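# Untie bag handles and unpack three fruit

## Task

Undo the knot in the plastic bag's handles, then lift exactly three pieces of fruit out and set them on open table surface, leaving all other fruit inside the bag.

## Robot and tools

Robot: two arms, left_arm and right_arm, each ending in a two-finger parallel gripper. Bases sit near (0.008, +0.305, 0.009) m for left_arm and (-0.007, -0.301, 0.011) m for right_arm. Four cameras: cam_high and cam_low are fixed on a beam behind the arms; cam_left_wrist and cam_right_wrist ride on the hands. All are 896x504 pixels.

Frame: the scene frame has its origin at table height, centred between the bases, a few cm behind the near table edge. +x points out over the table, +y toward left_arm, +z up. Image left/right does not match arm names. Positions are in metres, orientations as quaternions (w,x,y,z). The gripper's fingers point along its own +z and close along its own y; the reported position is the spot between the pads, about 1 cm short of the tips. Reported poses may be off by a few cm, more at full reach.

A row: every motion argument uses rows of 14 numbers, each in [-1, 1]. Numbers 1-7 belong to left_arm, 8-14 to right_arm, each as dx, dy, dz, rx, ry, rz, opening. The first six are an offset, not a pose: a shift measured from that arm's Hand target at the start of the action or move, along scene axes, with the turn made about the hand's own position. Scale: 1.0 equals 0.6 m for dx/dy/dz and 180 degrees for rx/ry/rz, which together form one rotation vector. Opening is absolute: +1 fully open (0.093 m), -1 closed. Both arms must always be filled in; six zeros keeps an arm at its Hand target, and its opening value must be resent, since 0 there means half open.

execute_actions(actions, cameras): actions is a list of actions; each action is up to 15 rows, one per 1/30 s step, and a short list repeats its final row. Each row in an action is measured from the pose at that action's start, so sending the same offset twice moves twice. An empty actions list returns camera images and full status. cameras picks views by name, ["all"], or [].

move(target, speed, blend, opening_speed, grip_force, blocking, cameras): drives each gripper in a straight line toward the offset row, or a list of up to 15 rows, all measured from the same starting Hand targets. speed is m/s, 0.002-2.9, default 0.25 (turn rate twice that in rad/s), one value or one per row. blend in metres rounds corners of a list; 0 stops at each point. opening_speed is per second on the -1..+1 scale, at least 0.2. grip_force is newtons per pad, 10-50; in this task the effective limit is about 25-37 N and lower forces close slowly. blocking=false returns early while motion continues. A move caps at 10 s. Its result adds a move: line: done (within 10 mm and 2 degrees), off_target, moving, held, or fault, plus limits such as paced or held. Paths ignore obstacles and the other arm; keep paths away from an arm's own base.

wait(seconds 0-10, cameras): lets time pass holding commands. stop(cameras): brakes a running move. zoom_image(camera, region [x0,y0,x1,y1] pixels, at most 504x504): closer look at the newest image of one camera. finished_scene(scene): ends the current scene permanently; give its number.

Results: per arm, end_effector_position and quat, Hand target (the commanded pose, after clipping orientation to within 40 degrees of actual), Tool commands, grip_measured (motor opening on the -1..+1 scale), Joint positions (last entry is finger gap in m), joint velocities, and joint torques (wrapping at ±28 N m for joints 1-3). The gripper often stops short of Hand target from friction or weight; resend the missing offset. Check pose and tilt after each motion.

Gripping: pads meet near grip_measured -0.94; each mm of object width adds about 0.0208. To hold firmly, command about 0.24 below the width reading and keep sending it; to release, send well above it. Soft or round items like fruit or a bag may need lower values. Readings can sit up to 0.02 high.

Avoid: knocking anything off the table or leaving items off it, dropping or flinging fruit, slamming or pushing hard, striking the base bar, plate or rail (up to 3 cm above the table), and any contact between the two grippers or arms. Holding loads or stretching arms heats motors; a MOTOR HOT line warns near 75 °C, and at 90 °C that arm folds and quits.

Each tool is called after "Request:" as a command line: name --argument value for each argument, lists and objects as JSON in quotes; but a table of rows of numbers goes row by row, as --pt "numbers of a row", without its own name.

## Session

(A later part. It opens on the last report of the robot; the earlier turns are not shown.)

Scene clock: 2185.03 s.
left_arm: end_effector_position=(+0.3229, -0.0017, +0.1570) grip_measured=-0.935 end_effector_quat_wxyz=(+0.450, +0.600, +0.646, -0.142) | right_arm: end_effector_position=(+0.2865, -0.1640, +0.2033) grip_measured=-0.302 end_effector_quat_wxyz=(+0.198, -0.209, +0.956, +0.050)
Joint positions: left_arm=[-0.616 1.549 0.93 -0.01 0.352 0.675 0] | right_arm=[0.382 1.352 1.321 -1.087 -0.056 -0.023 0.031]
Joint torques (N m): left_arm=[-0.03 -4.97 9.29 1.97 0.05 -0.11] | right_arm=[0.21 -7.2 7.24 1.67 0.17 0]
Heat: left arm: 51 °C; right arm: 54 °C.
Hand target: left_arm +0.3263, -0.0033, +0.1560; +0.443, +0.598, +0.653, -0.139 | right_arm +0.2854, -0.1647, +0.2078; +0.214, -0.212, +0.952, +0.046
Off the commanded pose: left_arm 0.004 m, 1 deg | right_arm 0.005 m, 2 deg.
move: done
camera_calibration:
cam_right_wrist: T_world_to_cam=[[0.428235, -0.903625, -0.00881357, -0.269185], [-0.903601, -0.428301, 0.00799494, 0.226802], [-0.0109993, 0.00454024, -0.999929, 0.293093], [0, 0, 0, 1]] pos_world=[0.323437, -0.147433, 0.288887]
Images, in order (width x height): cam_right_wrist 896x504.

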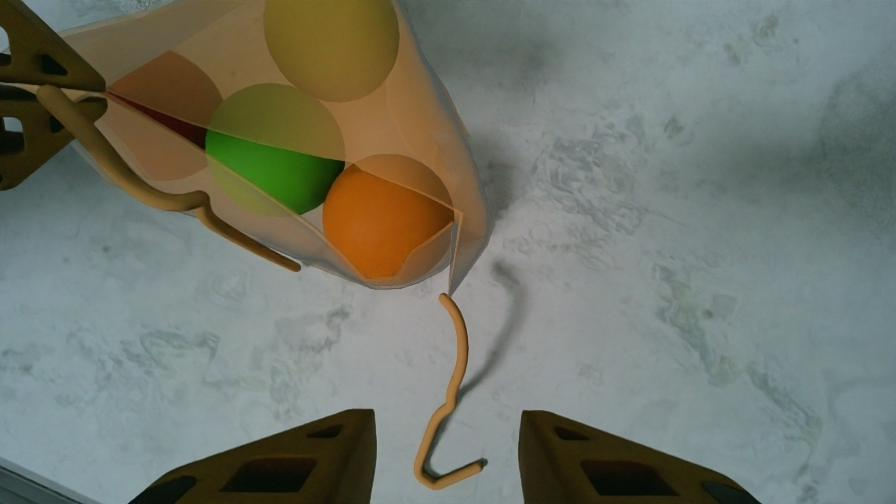

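Request:
move --target '[0,0,0,0,0,0,-1, 0.0627,0.0912,-0.12,-0.0548,0.1317,-0.0229,0.8]' --speed 0.12 --cameras '["cam_right_wrist","cam_low","cam_high","cam_left_wrist"]'

Request:
zoom_image --camera "cam_high" --region '[400, 130, 570, 285]'

Request:
zoom_image --camera "cam_low" --region '[240, 240, 430, 370]'

Scene clock: 2295.37 s.
left_arm: end_effector_position=(+0.3228, -0.0016, +0.1568) grip_measured=-0.935 end_effector_quat_wxyz=(+0.449, +0.600, +0.646, -0.142) | right_arm: end_effector_position=(+0.3223, -0.1121, +0.1315) grip_measured=+0.798 end_effector_quat_wxyz=(-0.002, -0.183, +0.983, +0.002)
Joint positions: left_arm=[-0.616 1.549 0.93 -0.011 0.352 0.675 0] | right_arm=[0.491 1.928 1.76 -1.362 -0.029 0.132 0.084]
Joint torques (N m): left_arm=[0.01 -5.07 9.22 1.95 0.06 -0.12] | right_arm=[0.06 -8.34 11.4 0.28 0.05 0.07]
Heat: left arm: 52 °C; right arm: 51 °C.
Hand target: left_arm +0.3263, -0.0033, +0.1560; +0.443, +0.598, +0.653, -0.139 | right_arm +0.3231, -0.1100, +0.1357; -0.004, -0.181, +0.983, -0.001
Off the commanded pose: left_arm 0.004 m, 1 deg | right_arm 0.005 m, 0 deg.
move: done
camera_calibration:
cam_left_wrist: T_world_to_cam=[[-0.905228, -0.231036, -0.356631, 0.346994], [-0.0504116, 0.891738, -0.449735, 0.127929], [0.421926, -0.389134, -0.818873, 0.080505], [0, 0, 0, 1]] pos_world=[0.286591, -0.00258414, 0.247207]
cam_right_wrist: T_world_to_cam=[[0.368952, -0.92944, -0.00401912, -0.222728], [-0.846862, -0.337947, 0.410628, 0.220871], [-0.383012, -0.148098, -0.911794, 0.312588], [0, 0, 0, 1]] pos_world=[0.388948, -0.0860754, 0.193425]

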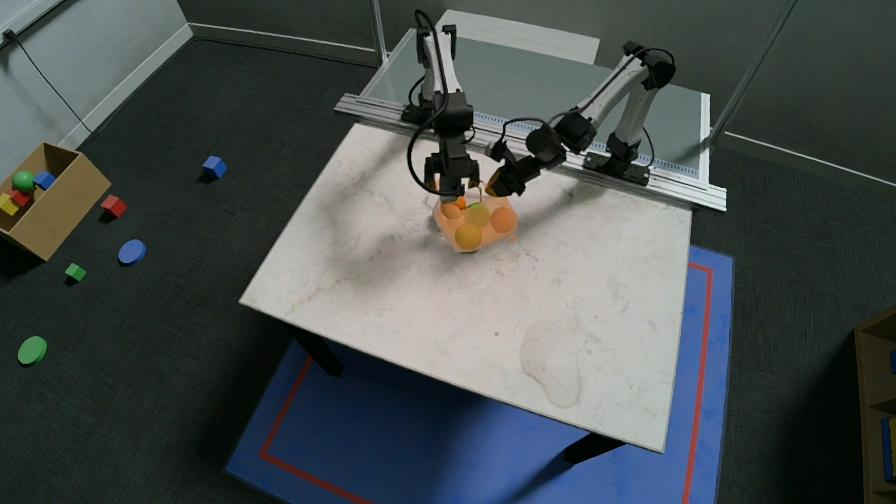

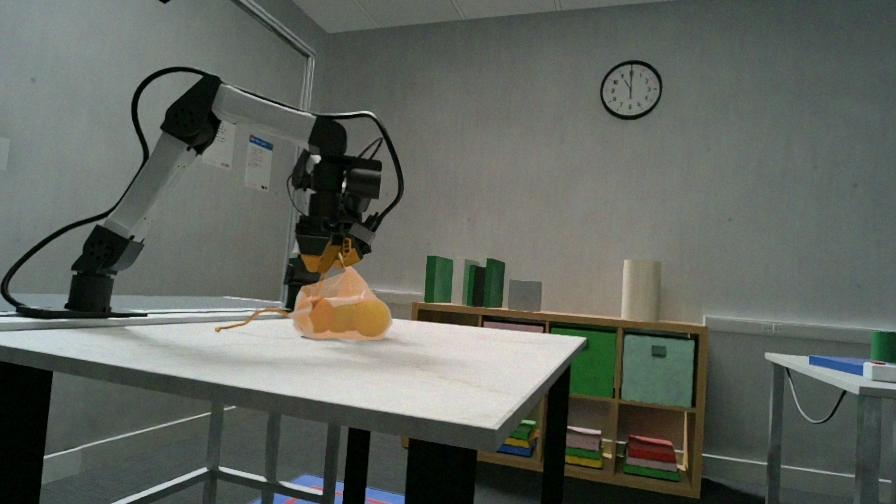

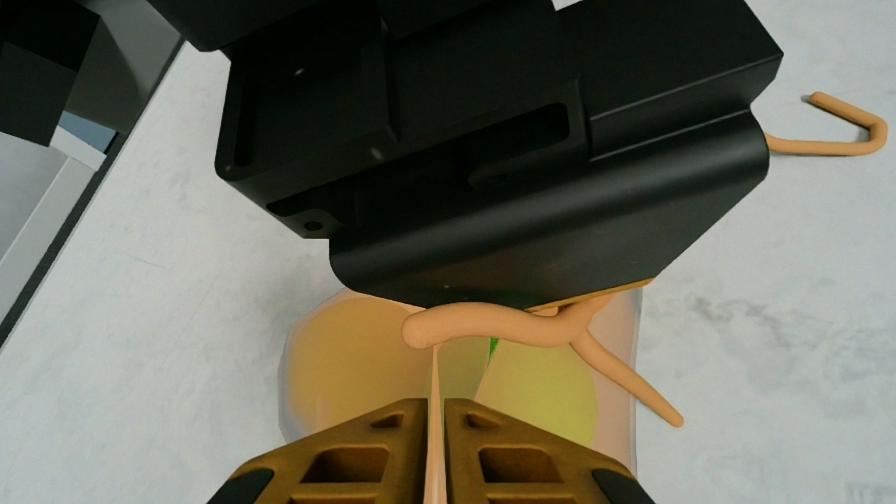

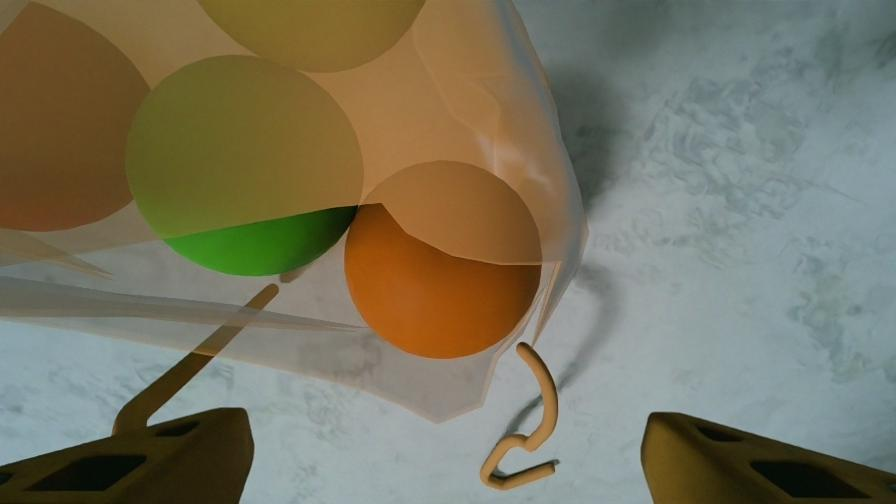

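Scaled by 2.965 from the camera's 896x504 image, which has a finer 1280x720 frame.

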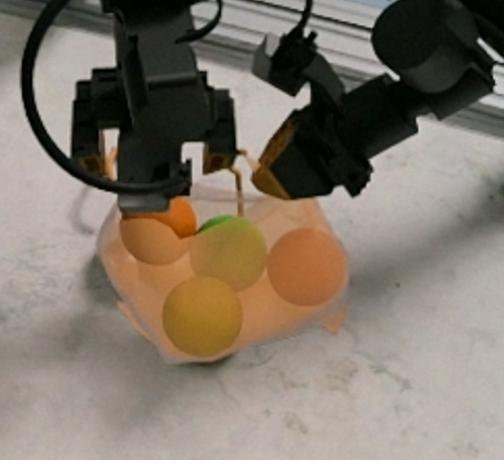

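Scaled by 2.653 from the camera's 896x504 image, which has a finer 1280x720 frame.

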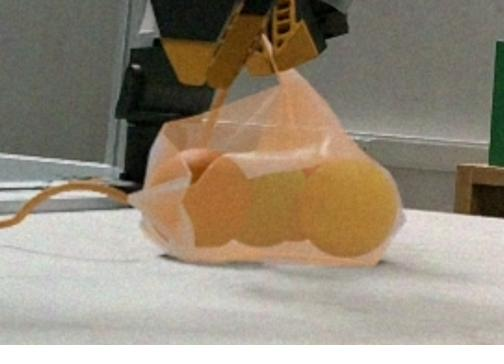

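Request:
move --target '[0,0,0,0,0,0,-1, 0.0,0,-0.155,0,0,0,0.8]' --speed 0.06 --cameras '["cam_right_wrist","cam_low","cam_left_wrist"]'

Request:
zoom_image --camera "cam_low" --region '[240, 240, 430, 370]'

Scene clock: 2313.57 s.
left_arm: end_effector_position=(+0.3225, -0.0014, +0.1562) grip_measured=-0.935 end_effector_quat_wxyz=(+0.448, +0.600, +0.647, -0.142) | right_arm: end_effector_position=(+0.3234, -0.1109, +0.0518) grip_measured=+0.798 end_effector_quat_wxyz=(-0.001, -0.184, +0.983, +0.002)
Joint positions: left_arm=[-0.616 1.549 0.93 -0.014 0.352 0.674 0] | right_arm=[0.498 1.971 1.503 -1.06 -0.029 0.136 0.084]
Joint torques (N m): left_arm=[0.03 -4.96 9.29 1.99 0.05 -0.12] | right_arm=[0.2 -8.18 6.53 0.85 0.06 0.09]
Heat: left arm: 52 °C; right arm: 52 °C.
Hand target: left_arm +0.3263, -0.0033, +0.1560; +0.443, +0.598, +0.653, -0.139 | right_arm +0.3231, -0.1100, +0.0428; -0.003, -0.181, +0.983, +0.000
Off the commanded pose: left_arm 0.004 m, 1 deg | right_arm 0.009 m, 1 deg.
move: done
camera_calibration:
cam_left_wrist: T_world_to_cam=[[-0.906161, -0.230604, -0.354533, 0.346542], [-0.0518254, 0.8925, -0.44806, 0.127655], [0.419746, -0.387641, -0.8207, 0.0813374], [0, 0, 0, 1]] pos_world=[0.286497, -0.00248848, 0.246811]
cam_right_wrist: T_world_to_cam=[[0.371075, -0.928592, -0.00451984, -0.22291], [-0.84653, -0.340275, 0.409389, 0.254659], [-0.381693, -0.148088, -0.912349, 0.240133], [0, 0, 0, 1]] pos_world=[0.38995, -0.0847779, 0.113823]
Images, in order (width x height): cam_low 896x504, cam_left_wrist 896x504, cam_right_wrist 896x504.

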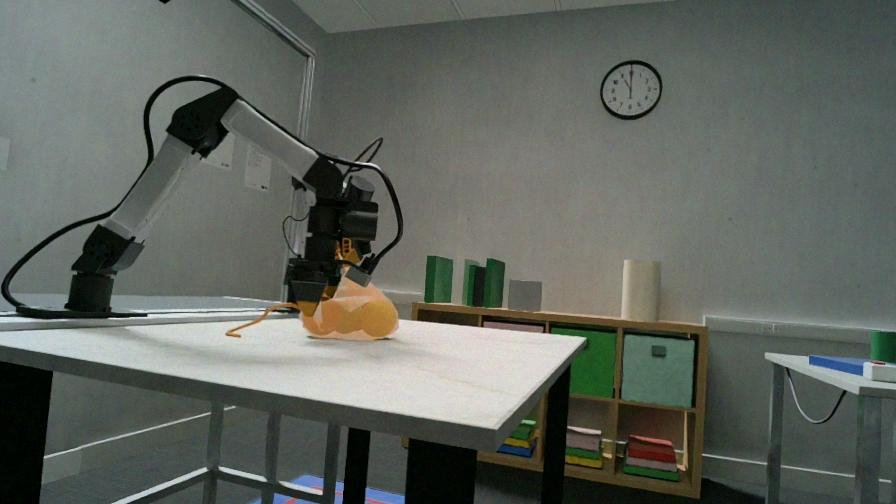

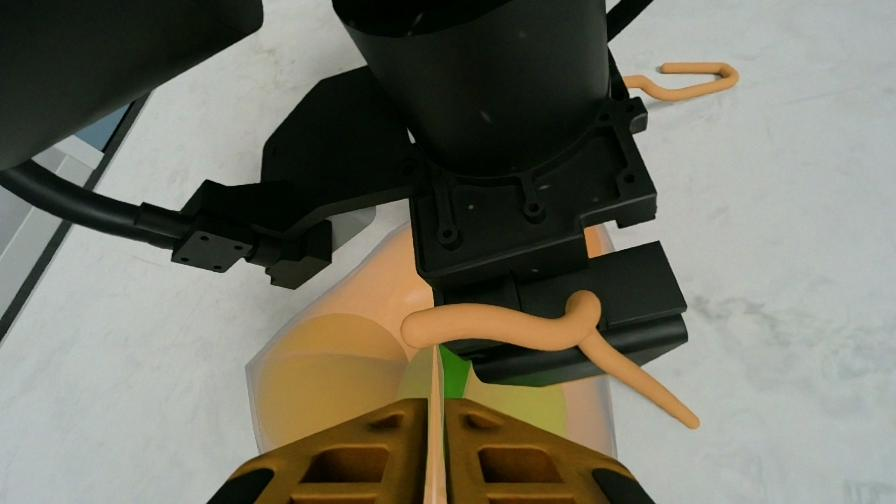

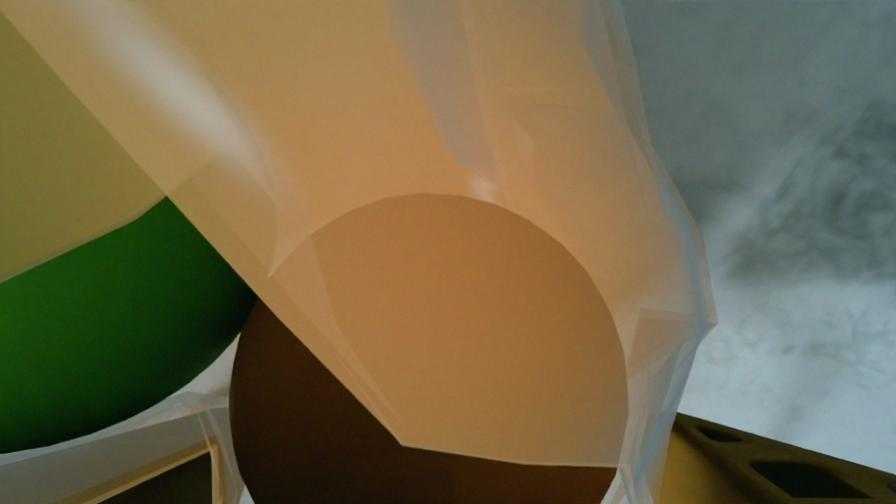

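Scaled by 2.653 from the camera's 896x504 image, which has a finer 1280x720 frame.

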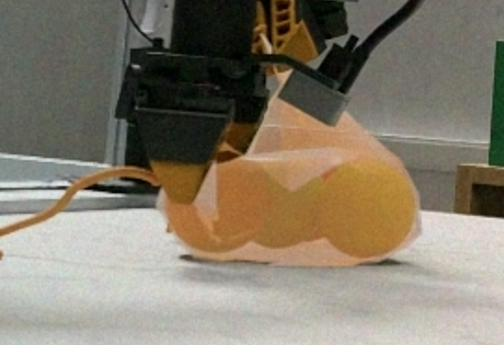

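Request:
zoom_image --camera "cam_right_wrist" --region '[0, 250, 350, 504]'

Request:
zoom_image --camera "cam_low" --region '[280, 270, 380, 350]'

Scaled by 1.440 from the camera's 896x504 image, which has a finer 1280x720 frame.

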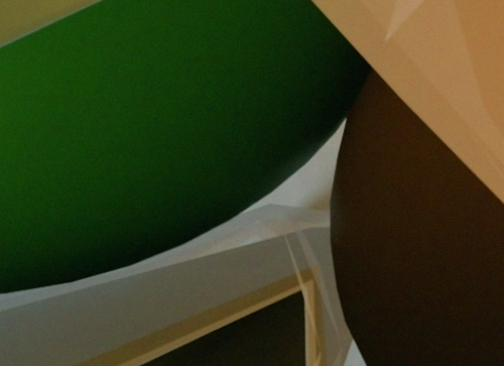

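Scaled by 5.040 from the camera's 896x504 image, which has a finer 1280x720 frame.

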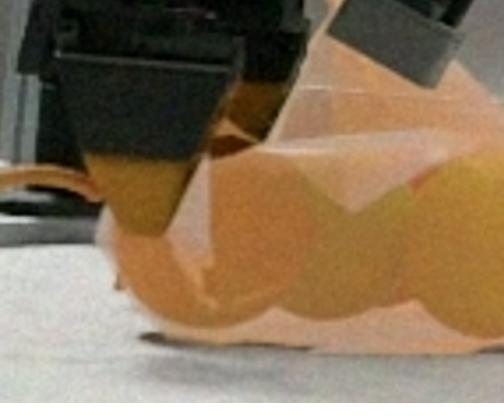

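Request:
move --target '[0,0,0,0,0,0,-1, 0.0,0,0.16,0,0,0,0.8]' --speed 0.08

Request:
move --target '[0,0,0,0,0,0,-1, -0.0627,-0.0912,0.115,0.0548,-0.1317,0.0229,0]' --speed 0.12 --cameras '["cam_right_wrist","cam_low"]'

Request:
zoom_image --camera "cam_low" --region '[240, 240, 430, 370]'

Scene clock: 2356.43 s.
left_arm: end_effector_position=(+0.3225, -0.0014, +0.1562) grip_measured=-0.935 end_effector_quat_wxyz=(+0.448, +0.600, +0.647, -0.142) | right_arm: end_effector_position=(+0.3215, -0.1100, +0.1192) grip_measured=+0.798 end_effector_quat_wxyz=(-0.022, -0.184, +0.983, -0.005)
Joint positions: left_arm=[-0.616 1.549 0.93 -0.014 0.352 0.674 0] | right_arm=[0.498 1.971 1.773 -1.373 -0.029 0.136 0.084]
Joint torques (N m): left_arm=[0.01 -4.98 9.33 1.97 0.07 -0.12] | right_arm=[-0.27 -12.55 11.23 0.16 0.02 0.05]
Heat: left arm: 52 °C; right arm: 49 °C.
Hand target: left_arm +0.3263, -0.0033, +0.1560; +0.443, +0.598, +0.653, -0.139 | right_arm +0.3231, -0.1100, +0.1389; -0.003, -0.181, +0.983, +0.000
Off the commanded pose: left_arm 0.004 m, 1 deg | right_arm 0.020 m, 2 deg.
move: off_target (right_arm)

Scene clock: 2358.93 s.
left_arm: end_effector_position=(+0.3225, -0.0014, +0.1562) grip_measured=-0.935 end_effector_quat_wxyz=(+0.448, +0.600, +0.647, -0.142) | right_arm: end_effector_position=(+0.2857, -0.1632, +0.2049) grip_measured=+0.002 end_effector_quat_wxyz=(+0.203, -0.212, +0.955, +0.041)
Joint positions: left_arm=[-0.616 1.549 0.93 -0.014 0.352 0.674 0] | right_arm=[0.398 1.346 1.321 -1.086 -0.031 -0.016 0.045]
Joint torques (N m): left_arm=[0.02 -4.92 9.28 1.97 0.06 -0.12] | right_arm=[-1.02 -6.79 7.24 1.68 -0.11 -0.04]
Heat: left arm: 52 °C; right arm: 49 °C.
Hand target: left_arm +0.3263, -0.0033, +0.1560; +0.443, +0.598, +0.653, -0.139 | right_arm +0.2856, -0.1648, +0.2078; +0.214, -0.212, +0.952, +0.046
Off the commanded pose: left_arm 0.004 m, 1 deg | right_arm 0.003 m, 1 deg.
move: done
camera_calibration:
cam_right_wrist: T_world_to_cam=[[0.428628, -0.903412, 0.0112112, -0.272393], [-0.903479, -0.428621, 0.0031043, 0.227311], [0.0020009, -0.0114597, -0.999932, 0.288356], [0, 0, 0, 1]] pos_world=[0.321549, -0.145348, 0.290684]
Images, in order (width x height): cam_low 896x504, cam_right_wrist 896x504.

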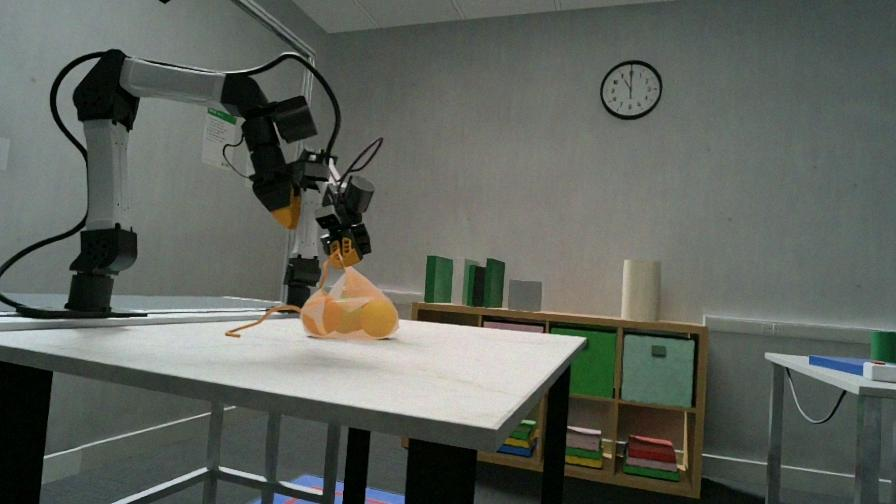

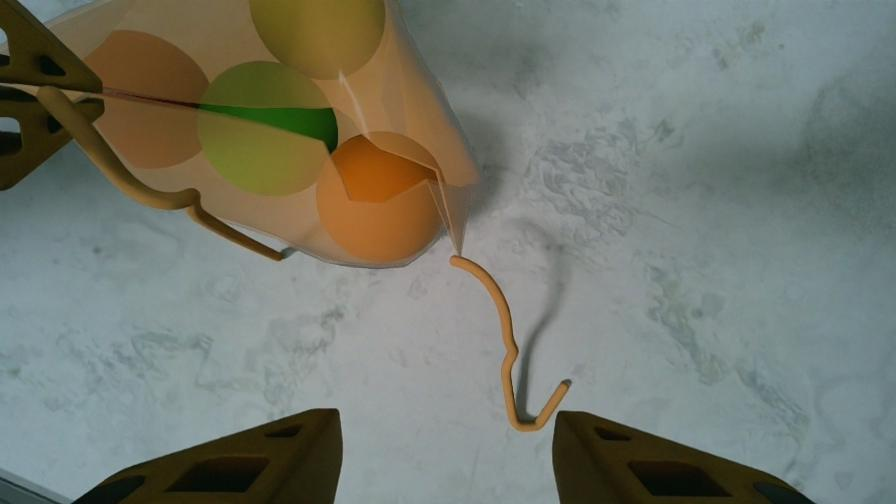

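Scaled by 2.653 from the camera's 896x504 image, which has a finer 1280x720 frame.

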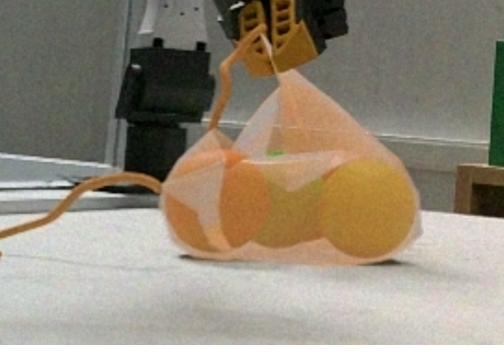

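Request:
move --target '[0,0,0,0,0,0,-1, 0.034,0.092,-0.123,0.162,0.1056,-0.446,-0.45]' --speed 0.12 --cameras '["cam_right_wrist","cam_low"]'

Request:
zoom_image --camera "cam_low" --region '[240, 240, 430, 370]'

Scene clock: 2417.57 s.
left_arm: end_effector_position=(+0.3225, -0.0014, +0.1562) grip_measured=-0.935 end_effector_quat_wxyz=(+0.448, +0.600, +0.647, -0.142) | right_arm: end_effector_position=(+0.3073, -0.1106, +0.1416) grip_measured=-0.448 end_effector_quat_wxyz=(+0.092, +0.506, +0.844, +0.154)
Joint positions: left_arm=[-0.616 1.549 0.93 -0.014 0.352 0.674 0] | right_arm=[0.525 1.546 1.275 -0.895 -0.007 1.619 0.024]
Joint torques (N m): left_arm=[0.05 -4.92 9.35 1.98 0.07 -0.12] | right_arm=[0.42 -5.65 7.28 1.48 0.09 0.05]
Heat: left arm: 52 °C; right arm: 50 °C.
Hand target: left_arm +0.3263, -0.0033, +0.1560; +0.443, +0.598, +0.653, -0.139 | right_arm +0.3060, -0.1095, +0.1341; +0.090, +0.508, +0.844, +0.149
Off the commanded pose: left_arm 0.004 m, 1 deg | right_arm 0.008 m, 1 deg.
move: done
camera_calibration:
cam_right_wrist: T_world_to_cam=[[-0.820368, -0.449564, -0.353396, 0.252262], [-0.564859, 0.733331, 0.378364, 0.240914], [0.0890578, 0.510017, -0.855542, 0.236093], [0, 0, 0, 1]] pos_world=[0.322004, -0.183674, 0.199982]
Images, in order (width x height): cam_low 896x504, cam_right_wrist 896x504.

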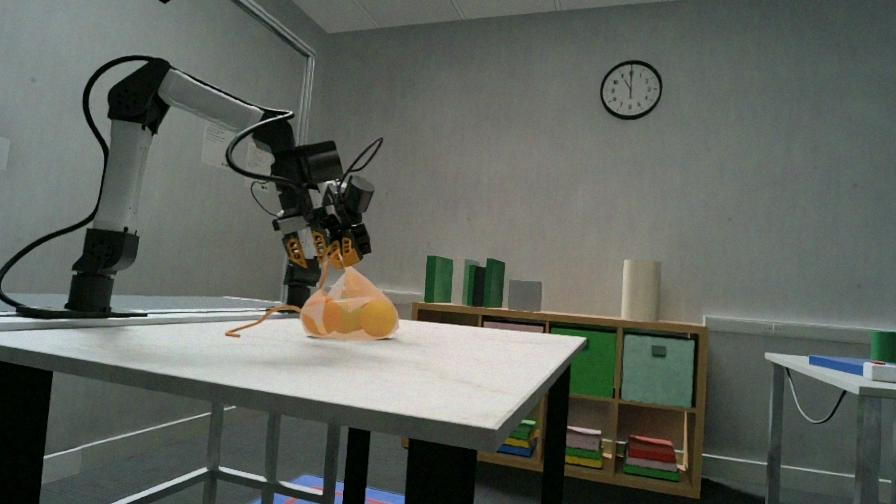

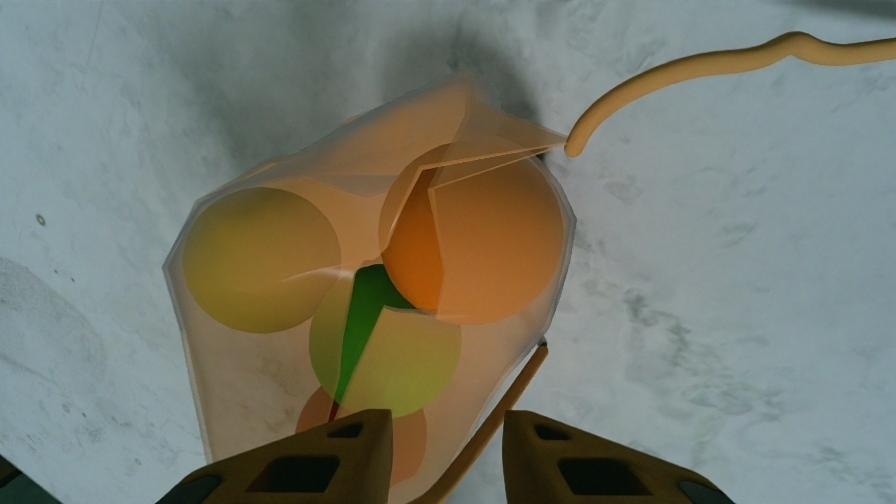

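Scaled by 2.653 from the camera's 896x504 image, which has a finer 1280x720 frame.

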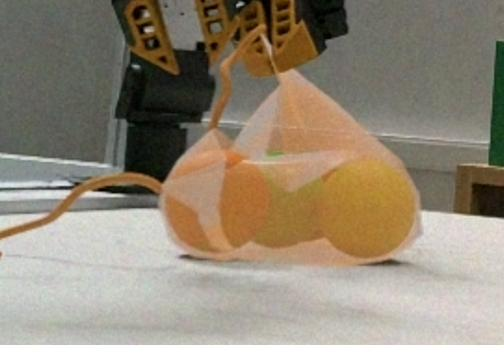

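Request:
move --target '[0,0,0,0,0,0,-1, 0.025,0.001,-0.102,0,0,0,-0.45]' --speed 0.06 --cameras '["cam_right_wrist","cam_low"]'

Request:
zoom_image --camera "cam_low" --region '[280, 250, 400, 350]'

Scene clock: 2452.43 s.
left_arm: end_effector_position=(+0.3225, -0.0014, +0.1562) grip_measured=-0.935 end_effector_quat_wxyz=(+0.448, +0.600, +0.647, -0.142) | right_arm: end_effector_position=(+0.3216, -0.1038, +0.0830) grip_measured=-0.448 end_effector_quat_wxyz=(+0.094, +0.505, +0.843, +0.157)
Joint positions: left_arm=[-0.616 1.549 0.93 -0.014 0.352 0.674 0] | right_arm=[0.525 1.642 1.138 -0.653 -0.007 1.619 0.024]
Joint torques (N m): left_arm=[0.02 -4.98 9.29 1.99 0.06 -0.11] | right_arm=[-0.96 -5.87 6.75 1.51 0.02 -0.13]
Heat: left arm: 52 °C; right arm: 50 °C.
Hand target: left_arm +0.3263, -0.0033, +0.1560; +0.443, +0.598, +0.653, -0.139 | right_arm +0.3208, -0.1089, +0.0728; +0.090, +0.507, +0.844, +0.149
Off the commanded pose: left_arm 0.004 m, 1 deg | right_arm 0.011 m, 1 deg.
move: off_target (right_arm)
camera_calibration:
cam_right_wrist: T_world_to_cam=[[-0.818036, -0.447908, -0.360826, 0.246288], [-0.567272, 0.731879, 0.377564, 0.266857], [0.094967, 0.513548, -0.85279, 0.179494], [0, 0, 0, 1]] pos_world=[0.335807, -0.177172, 0.141182]
Images, in order (width x height): cam_low 896x504, cam_right_wrist 896x504.

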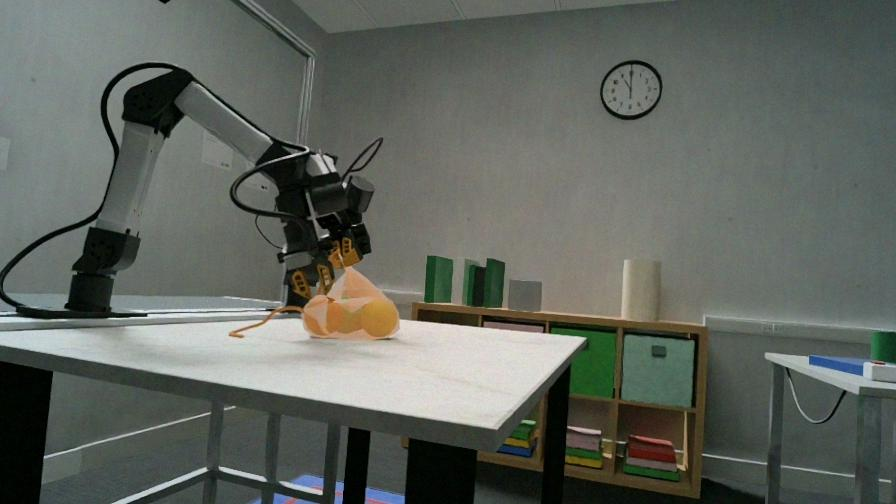

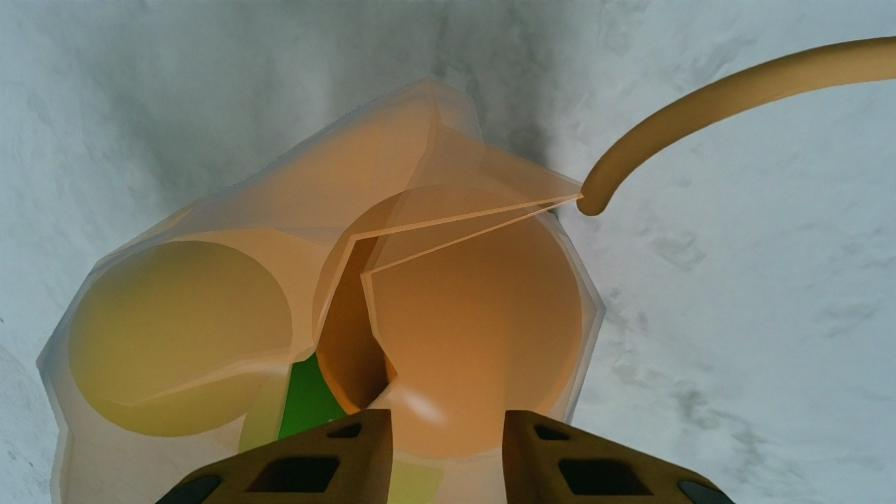

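Scaled by 4.200 from the camera's 896x504 image, which has a finer 1280x720 frame.

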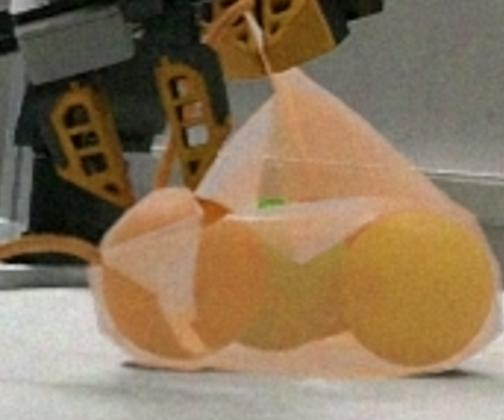

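Request:
move --target '[0,0,0,0,0,0,-1, 0.0137,-0.0185,-0.012,0,0,0,-0.45]' --speed 0.05 --cameras '["cam_right_wrist","cam_low"]'

Request:
zoom_image --camera "cam_low" --region '[280, 250, 400, 350]'

Scene clock: 2465.27 s.
left_arm: end_effector_position=(+0.3225, -0.0014, +0.1562) grip_measured=-0.935 end_effector_quat_wxyz=(+0.448, +0.600, +0.647, -0.142) | right_arm: end_effector_position=(+0.3332, -0.1130, +0.0822) grip_measured=-0.448 end_effector_quat_wxyz=(+0.099, +0.505, +0.841, +0.167)
Joint positions: left_arm=[-0.616 1.549 0.93 -0.014 0.352 0.674 0] | right_arm=[0.481 1.649 1.133 -0.621 -0.026 1.581 0.024]
Joint torques (N m): left_arm=[-0.03 -5 9.22 1.99 0.05 -0.14] | right_arm=[-0.9 -5.01 6.02 1.45 0.04 -0.1]
Heat: left arm: 52 °C; right arm: 49 °C.
Hand target: left_arm +0.3263, -0.0033, +0.1560; +0.443, +0.598, +0.653, -0.139 | right_arm +0.3291, -0.1201, +0.0656; +0.090, +0.507, +0.844, +0.149
Off the commanded pose: left_arm 0.004 m, 1 deg | right_arm 0.018 m, 2 deg.
move: off_target (right_arm)
camera_calibration:
cam_right_wrist: T_world_to_cam=[[-0.811773, -0.442889, -0.380624, 0.251529], [-0.573352, 0.728204, 0.375483, 0.282224], [0.110875, 0.523038, -0.845067, 0.177519], [0, 0, 0, 1]] pos_world=[0.346316, -0.186966, 0.139784]
Images, in order (width x height): cam_low 896x504, cam_right_wrist 896x504.

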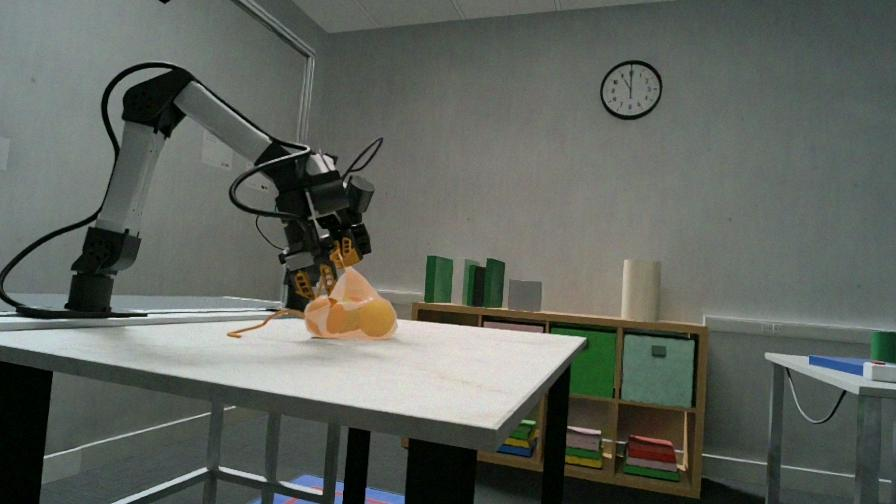

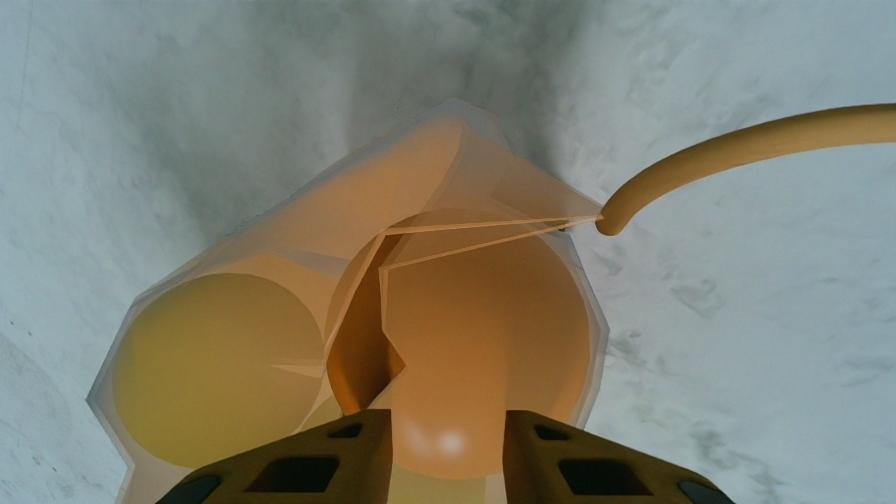

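Scaled by 4.200 from the camera's 896x504 image, which has a finer 1280x720 frame.

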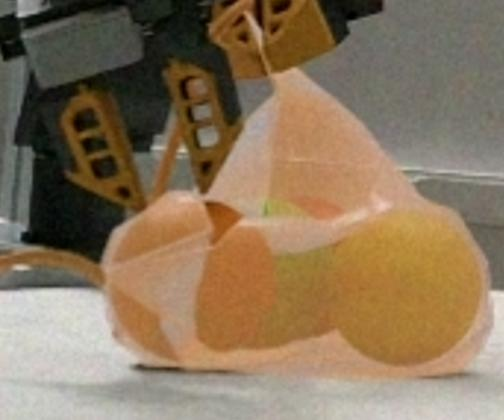

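Request:
move --target '[0,0,0,0,0,0,-1, 0,0,-0.005,0,0,0,-1]' --speed 0.05 --opening_speed 0.4 --cameras '["cam_right_wrist"]'

Request:
zoom_image --camera "cam_right_wrist" --region '[300, 180, 620, 504]'

Scene clock: 2483.30 s.
left_arm: end_effector_position=(+0.3225, -0.0014, +0.1562) grip_measured=-0.935 end_effector_quat_wxyz=(+0.448, +0.600, +0.647, -0.142) | right_arm: end_effector_position=(+0.3370, -0.1104, +0.0833) grip_measured=-0.987 end_effector_quat_wxyz=(+0.103, +0.503, +0.840, +0.177)
Joint positions: left_arm=[-0.616 1.549 0.93 -0.014 0.352 0.674 0] | right_arm=[0.481 1.649 1.128 -0.595 -0.028 1.58 0]
Joint torques (N m): left_arm=[0.02 -5.01 9.25 1.99 0.06 -0.12] | right_arm=[-0.87 -4.67 5.65 1.32 0.06 -0.13]
Heat: left arm: 52 °C; right arm: 48 °C.
Hand target: left_arm +0.3263, -0.0033, +0.1560; +0.443, +0.598, +0.653, -0.139 | right_arm +0.3291, -0.1201, +0.0626; +0.090, +0.507, +0.844, +0.149
Off the commanded pose: left_arm 0.004 m, 1 deg | right_arm 0.024 m, 4 deg.
move: off_target (right_arm)
camera_calibration:
cam_right_wrist: T_world_to_cam=[[-0.80355, -0.439949, -0.400939, 0.255485], [-0.581925, 0.722291, 0.373709, 0.284559], [0.125181, 0.533611, -0.836415, 0.172277], [0, 0, 0, 1]] pos_world=[0.349321, -0.185063, 0.140186]
Images, in order (width x height): cam_right_wrist 896x504.

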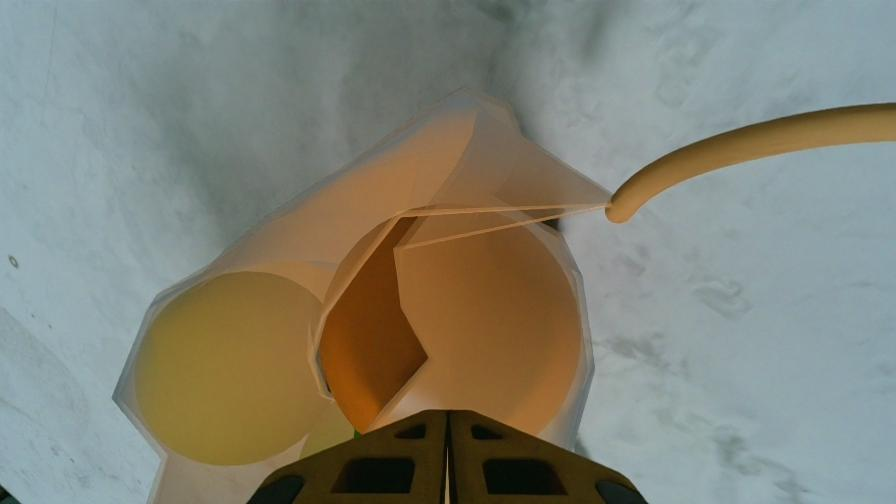

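Scaled by 1.556 from the camera's 896x504 image, which has a finer 1280x720 frame.

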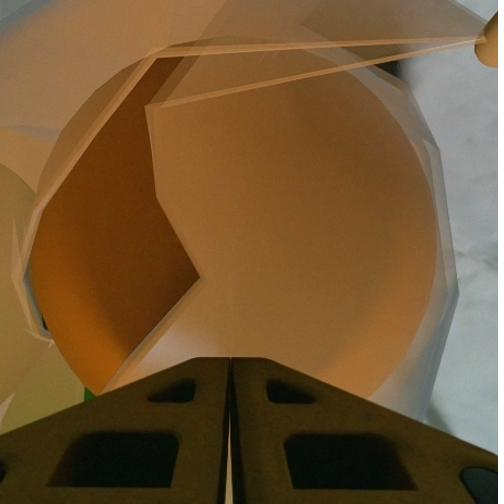

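Request:
move --target '[0,0,0,0,0,0,-1, -0.05,0.0,0.05,0,0,0,-1]' --speed 0.06 --cameras '["cam_right_wrist","cam_low"]'

Request:
zoom_image --camera "cam_low" --region '[280, 250, 400, 350]'

Scene clock: 2492.07 s.
left_arm: end_effector_position=(+0.3225, -0.0014, +0.1562) grip_measured=-0.935 end_effector_quat_wxyz=(+0.448, +0.600, +0.647, -0.142) | right_arm: end_effector_position=(+0.3070, -0.1151, +0.0899) grip_measured=-0.987 end_effector_quat_wxyz=(+0.087, +0.504, +0.845, +0.156)
Joint positions: left_arm=[-0.616 1.549 0.93 -0.014 0.352 0.674 0] | right_arm=[0.509 1.573 1.094 -0.688 -0.026 1.604 0]
Joint torques (N m): left_arm=[-0.03 -4.97 9.29 1.99 0.07 -0.12] | right_arm=[0.16 -9.29 7.1 1.04 0.24 0.03]
Heat: left arm: 52 °C; right arm: 47 °C.
Hand target: left_arm +0.3263, -0.0033, +0.1560; +0.443, +0.598, +0.653, -0.139 | right_arm +0.2992, -0.1200, +0.0926; +0.090, +0.507, +0.844, +0.149
Off the commanded pose: left_arm 0.004 m, 1 deg | right_arm 0.010 m, 1 deg.
move: done
camera_calibration:
cam_right_wrist: T_world_to_cam=[[-0.820562, -0.450205, -0.352126, 0.231552], [-0.565794, 0.72709, 0.388866, 0.262201], [0.0809582, 0.51832, -0.851346, 0.197127], [0, 0, 0, 1]] pos_world=[0.322395, -0.188573, 0.147398]
Images, in order (width x height): cam_low 896x504, cam_right_wrist 896x504.

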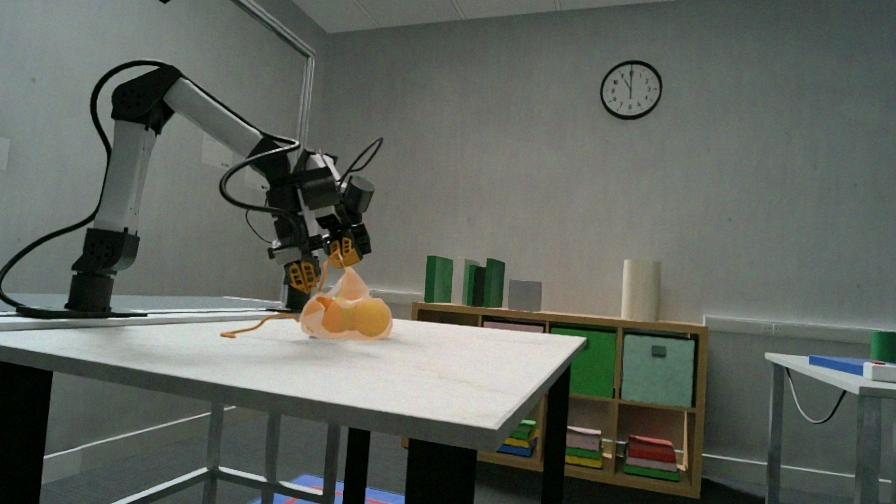

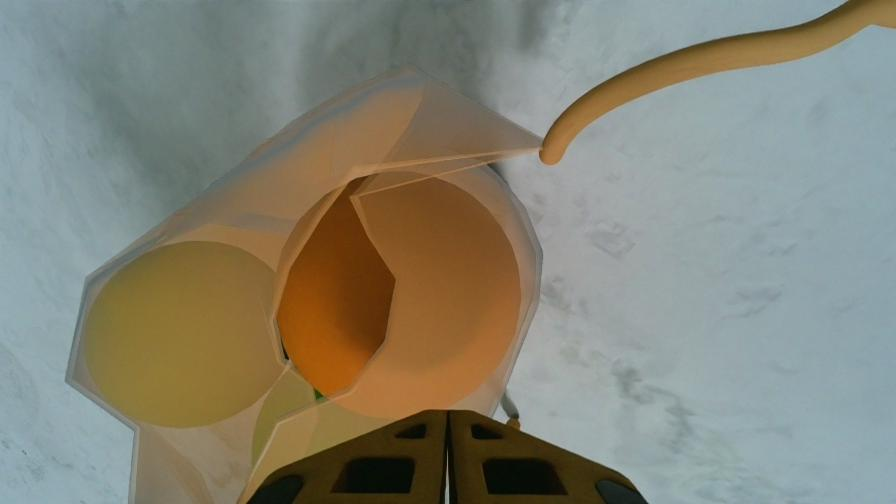

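Scaled by 4.200 from the camera's 896x504 image, which has a finer 1280x720 frame.

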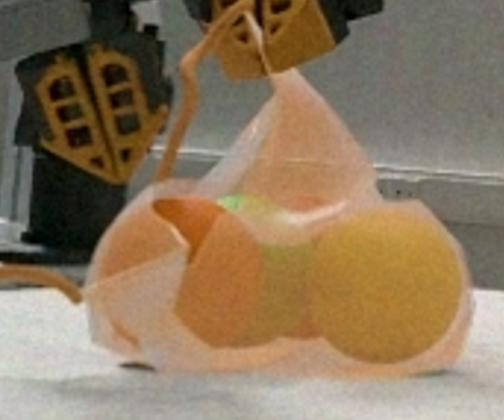

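Request:
move --pt "0 0 0 0 0 0 -1 -0.01 -0.02 0.10 0 0 0 -1" --pt "0 0.06 0.0 0 0 0 -1 -0.024 -0.09 0.192 -0.162 -0.1056 0.446 -0.5" --pt "0.0 0.17 -0.15 0 0 0 -1 -0.024 -0.09 0.192 -0.162 -0.1056 0.446 -0.5" --speed 0.12 --blend 0.01 --cameras '["all"]'

Request:
zoom_image --camera "cam_low" --region '[280, 250, 400, 350]'

Request:
zoom_image --camera "cam_high" --region '[400, 130, 570, 285]'

Scene clock: 2537.30 s.
left_arm: end_effector_position=(+0.3368, +0.0943, +0.0868) grip_measured=-0.935 end_effector_quat_wxyz=(+0.472, +0.595, +0.638, -0.128) | right_arm: end_effector_position=(+0.2838, -0.1732, +0.1894) grip_measured=-0.502 end_effector_quat_wxyz=(+0.195, -0.212, +0.957, +0.040)
Joint positions: left_arm=[-0.312 1.581 0.614 0.298 0.576 0.876 0] | right_arm=[0.363 1.332 1.253 -1.051 -0.047 -0.048 0.021]
Joint torques (N m): left_arm=[0.46 -3.9 4.49 1.77 0.32 0.06] | right_arm=[-0.84 -6.91 12.6 1.26 -0.11 -0.09]
Heat: left arm: 51 °C; right arm: 50 °C.
Hand target: left_arm +0.3264, +0.0987, +0.0660; +0.443, +0.598, +0.654, -0.139 | right_arm +0.2847, -0.1740, +0.2078; +0.214, -0.212, +0.952, +0.046
Off the commanded pose: left_arm 0.024 m, 4 deg | right_arm 0.018 m, 2 deg.
move: off_target (left_arm, right_arm); blend cut to 0 m at target 2; target 2's new opening was sent with right_arm's hand 0.018 m and 2 deg from that target
camera_calibration:
cam_left_wrist: T_world_to_cam=[[-0.88202, -0.252306, -0.397973, 0.354586], [-0.0423658, 0.883613, -0.466297, 0.0111618], [0.469304, -0.394423, -0.790053, 0.036595], [0, 0, 0, 1]] pos_world=[0.29605, 0.0940354, 0.175232]
cam_right_wrist: T_world_to_cam=[[0.429455, -0.90304, 0.00935184, -0.280276], [-0.902978, -0.429218, 0.0200589, 0.217915], [-0.0141, -0.0170589, -0.999755, 0.276321], [0, 0, 0, 1]] pos_world=[0.321035, -0.154854, 0.274503]

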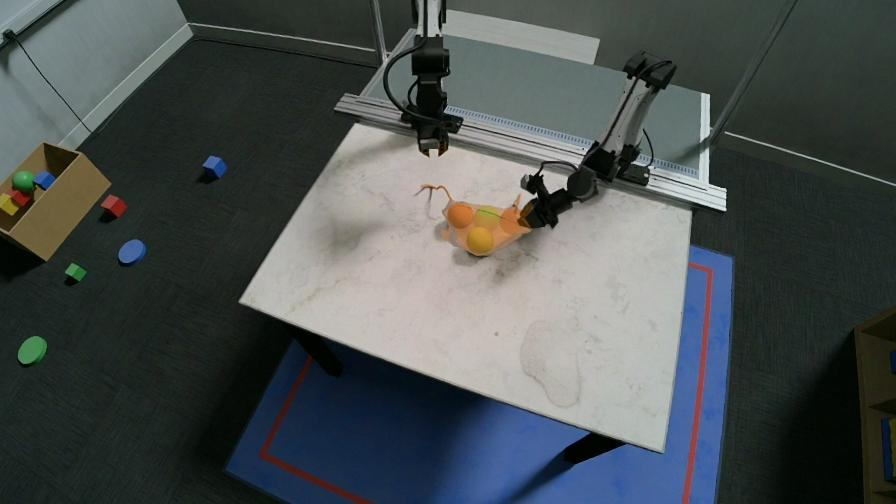

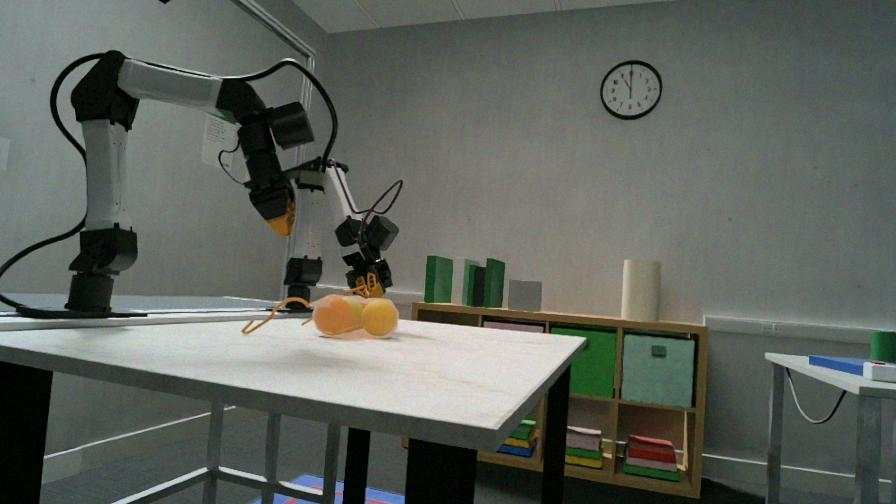

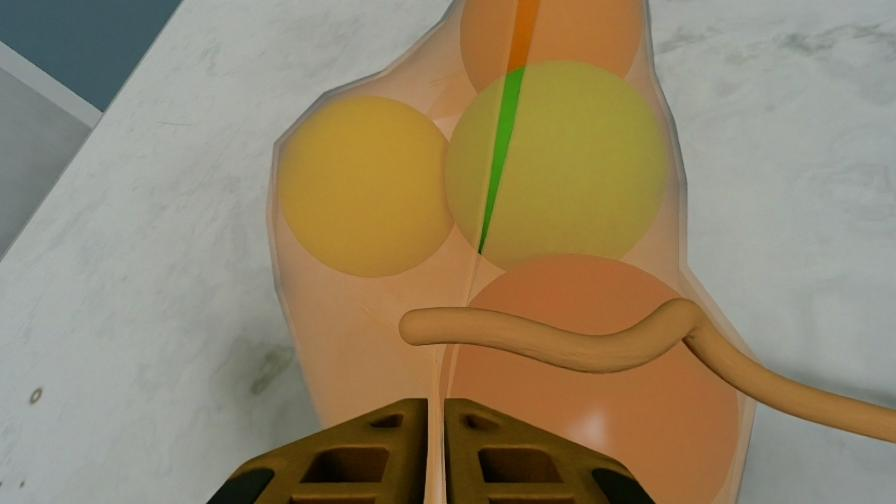

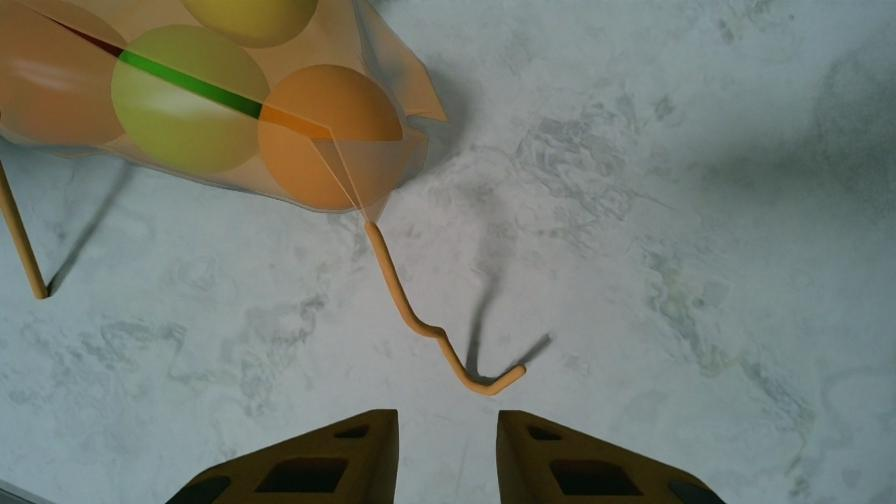

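Scaled by 4.200 from the camera's 896x504 image, which has a finer 1280x720 frame.

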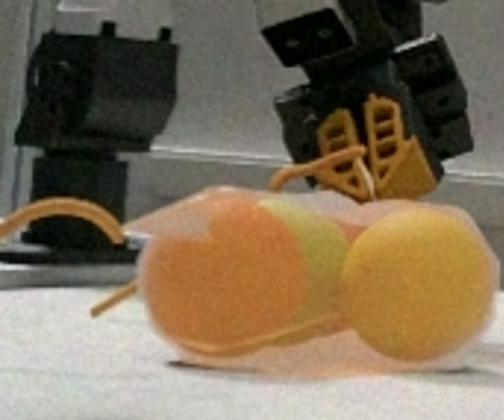

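Scaled by 2.965 from the camera's 896x504 image, which has a finer 1280x720 frame.

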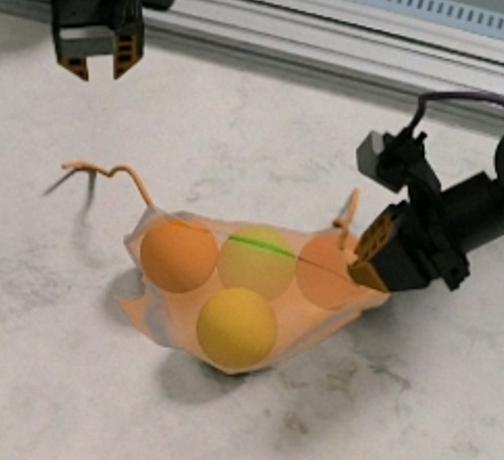

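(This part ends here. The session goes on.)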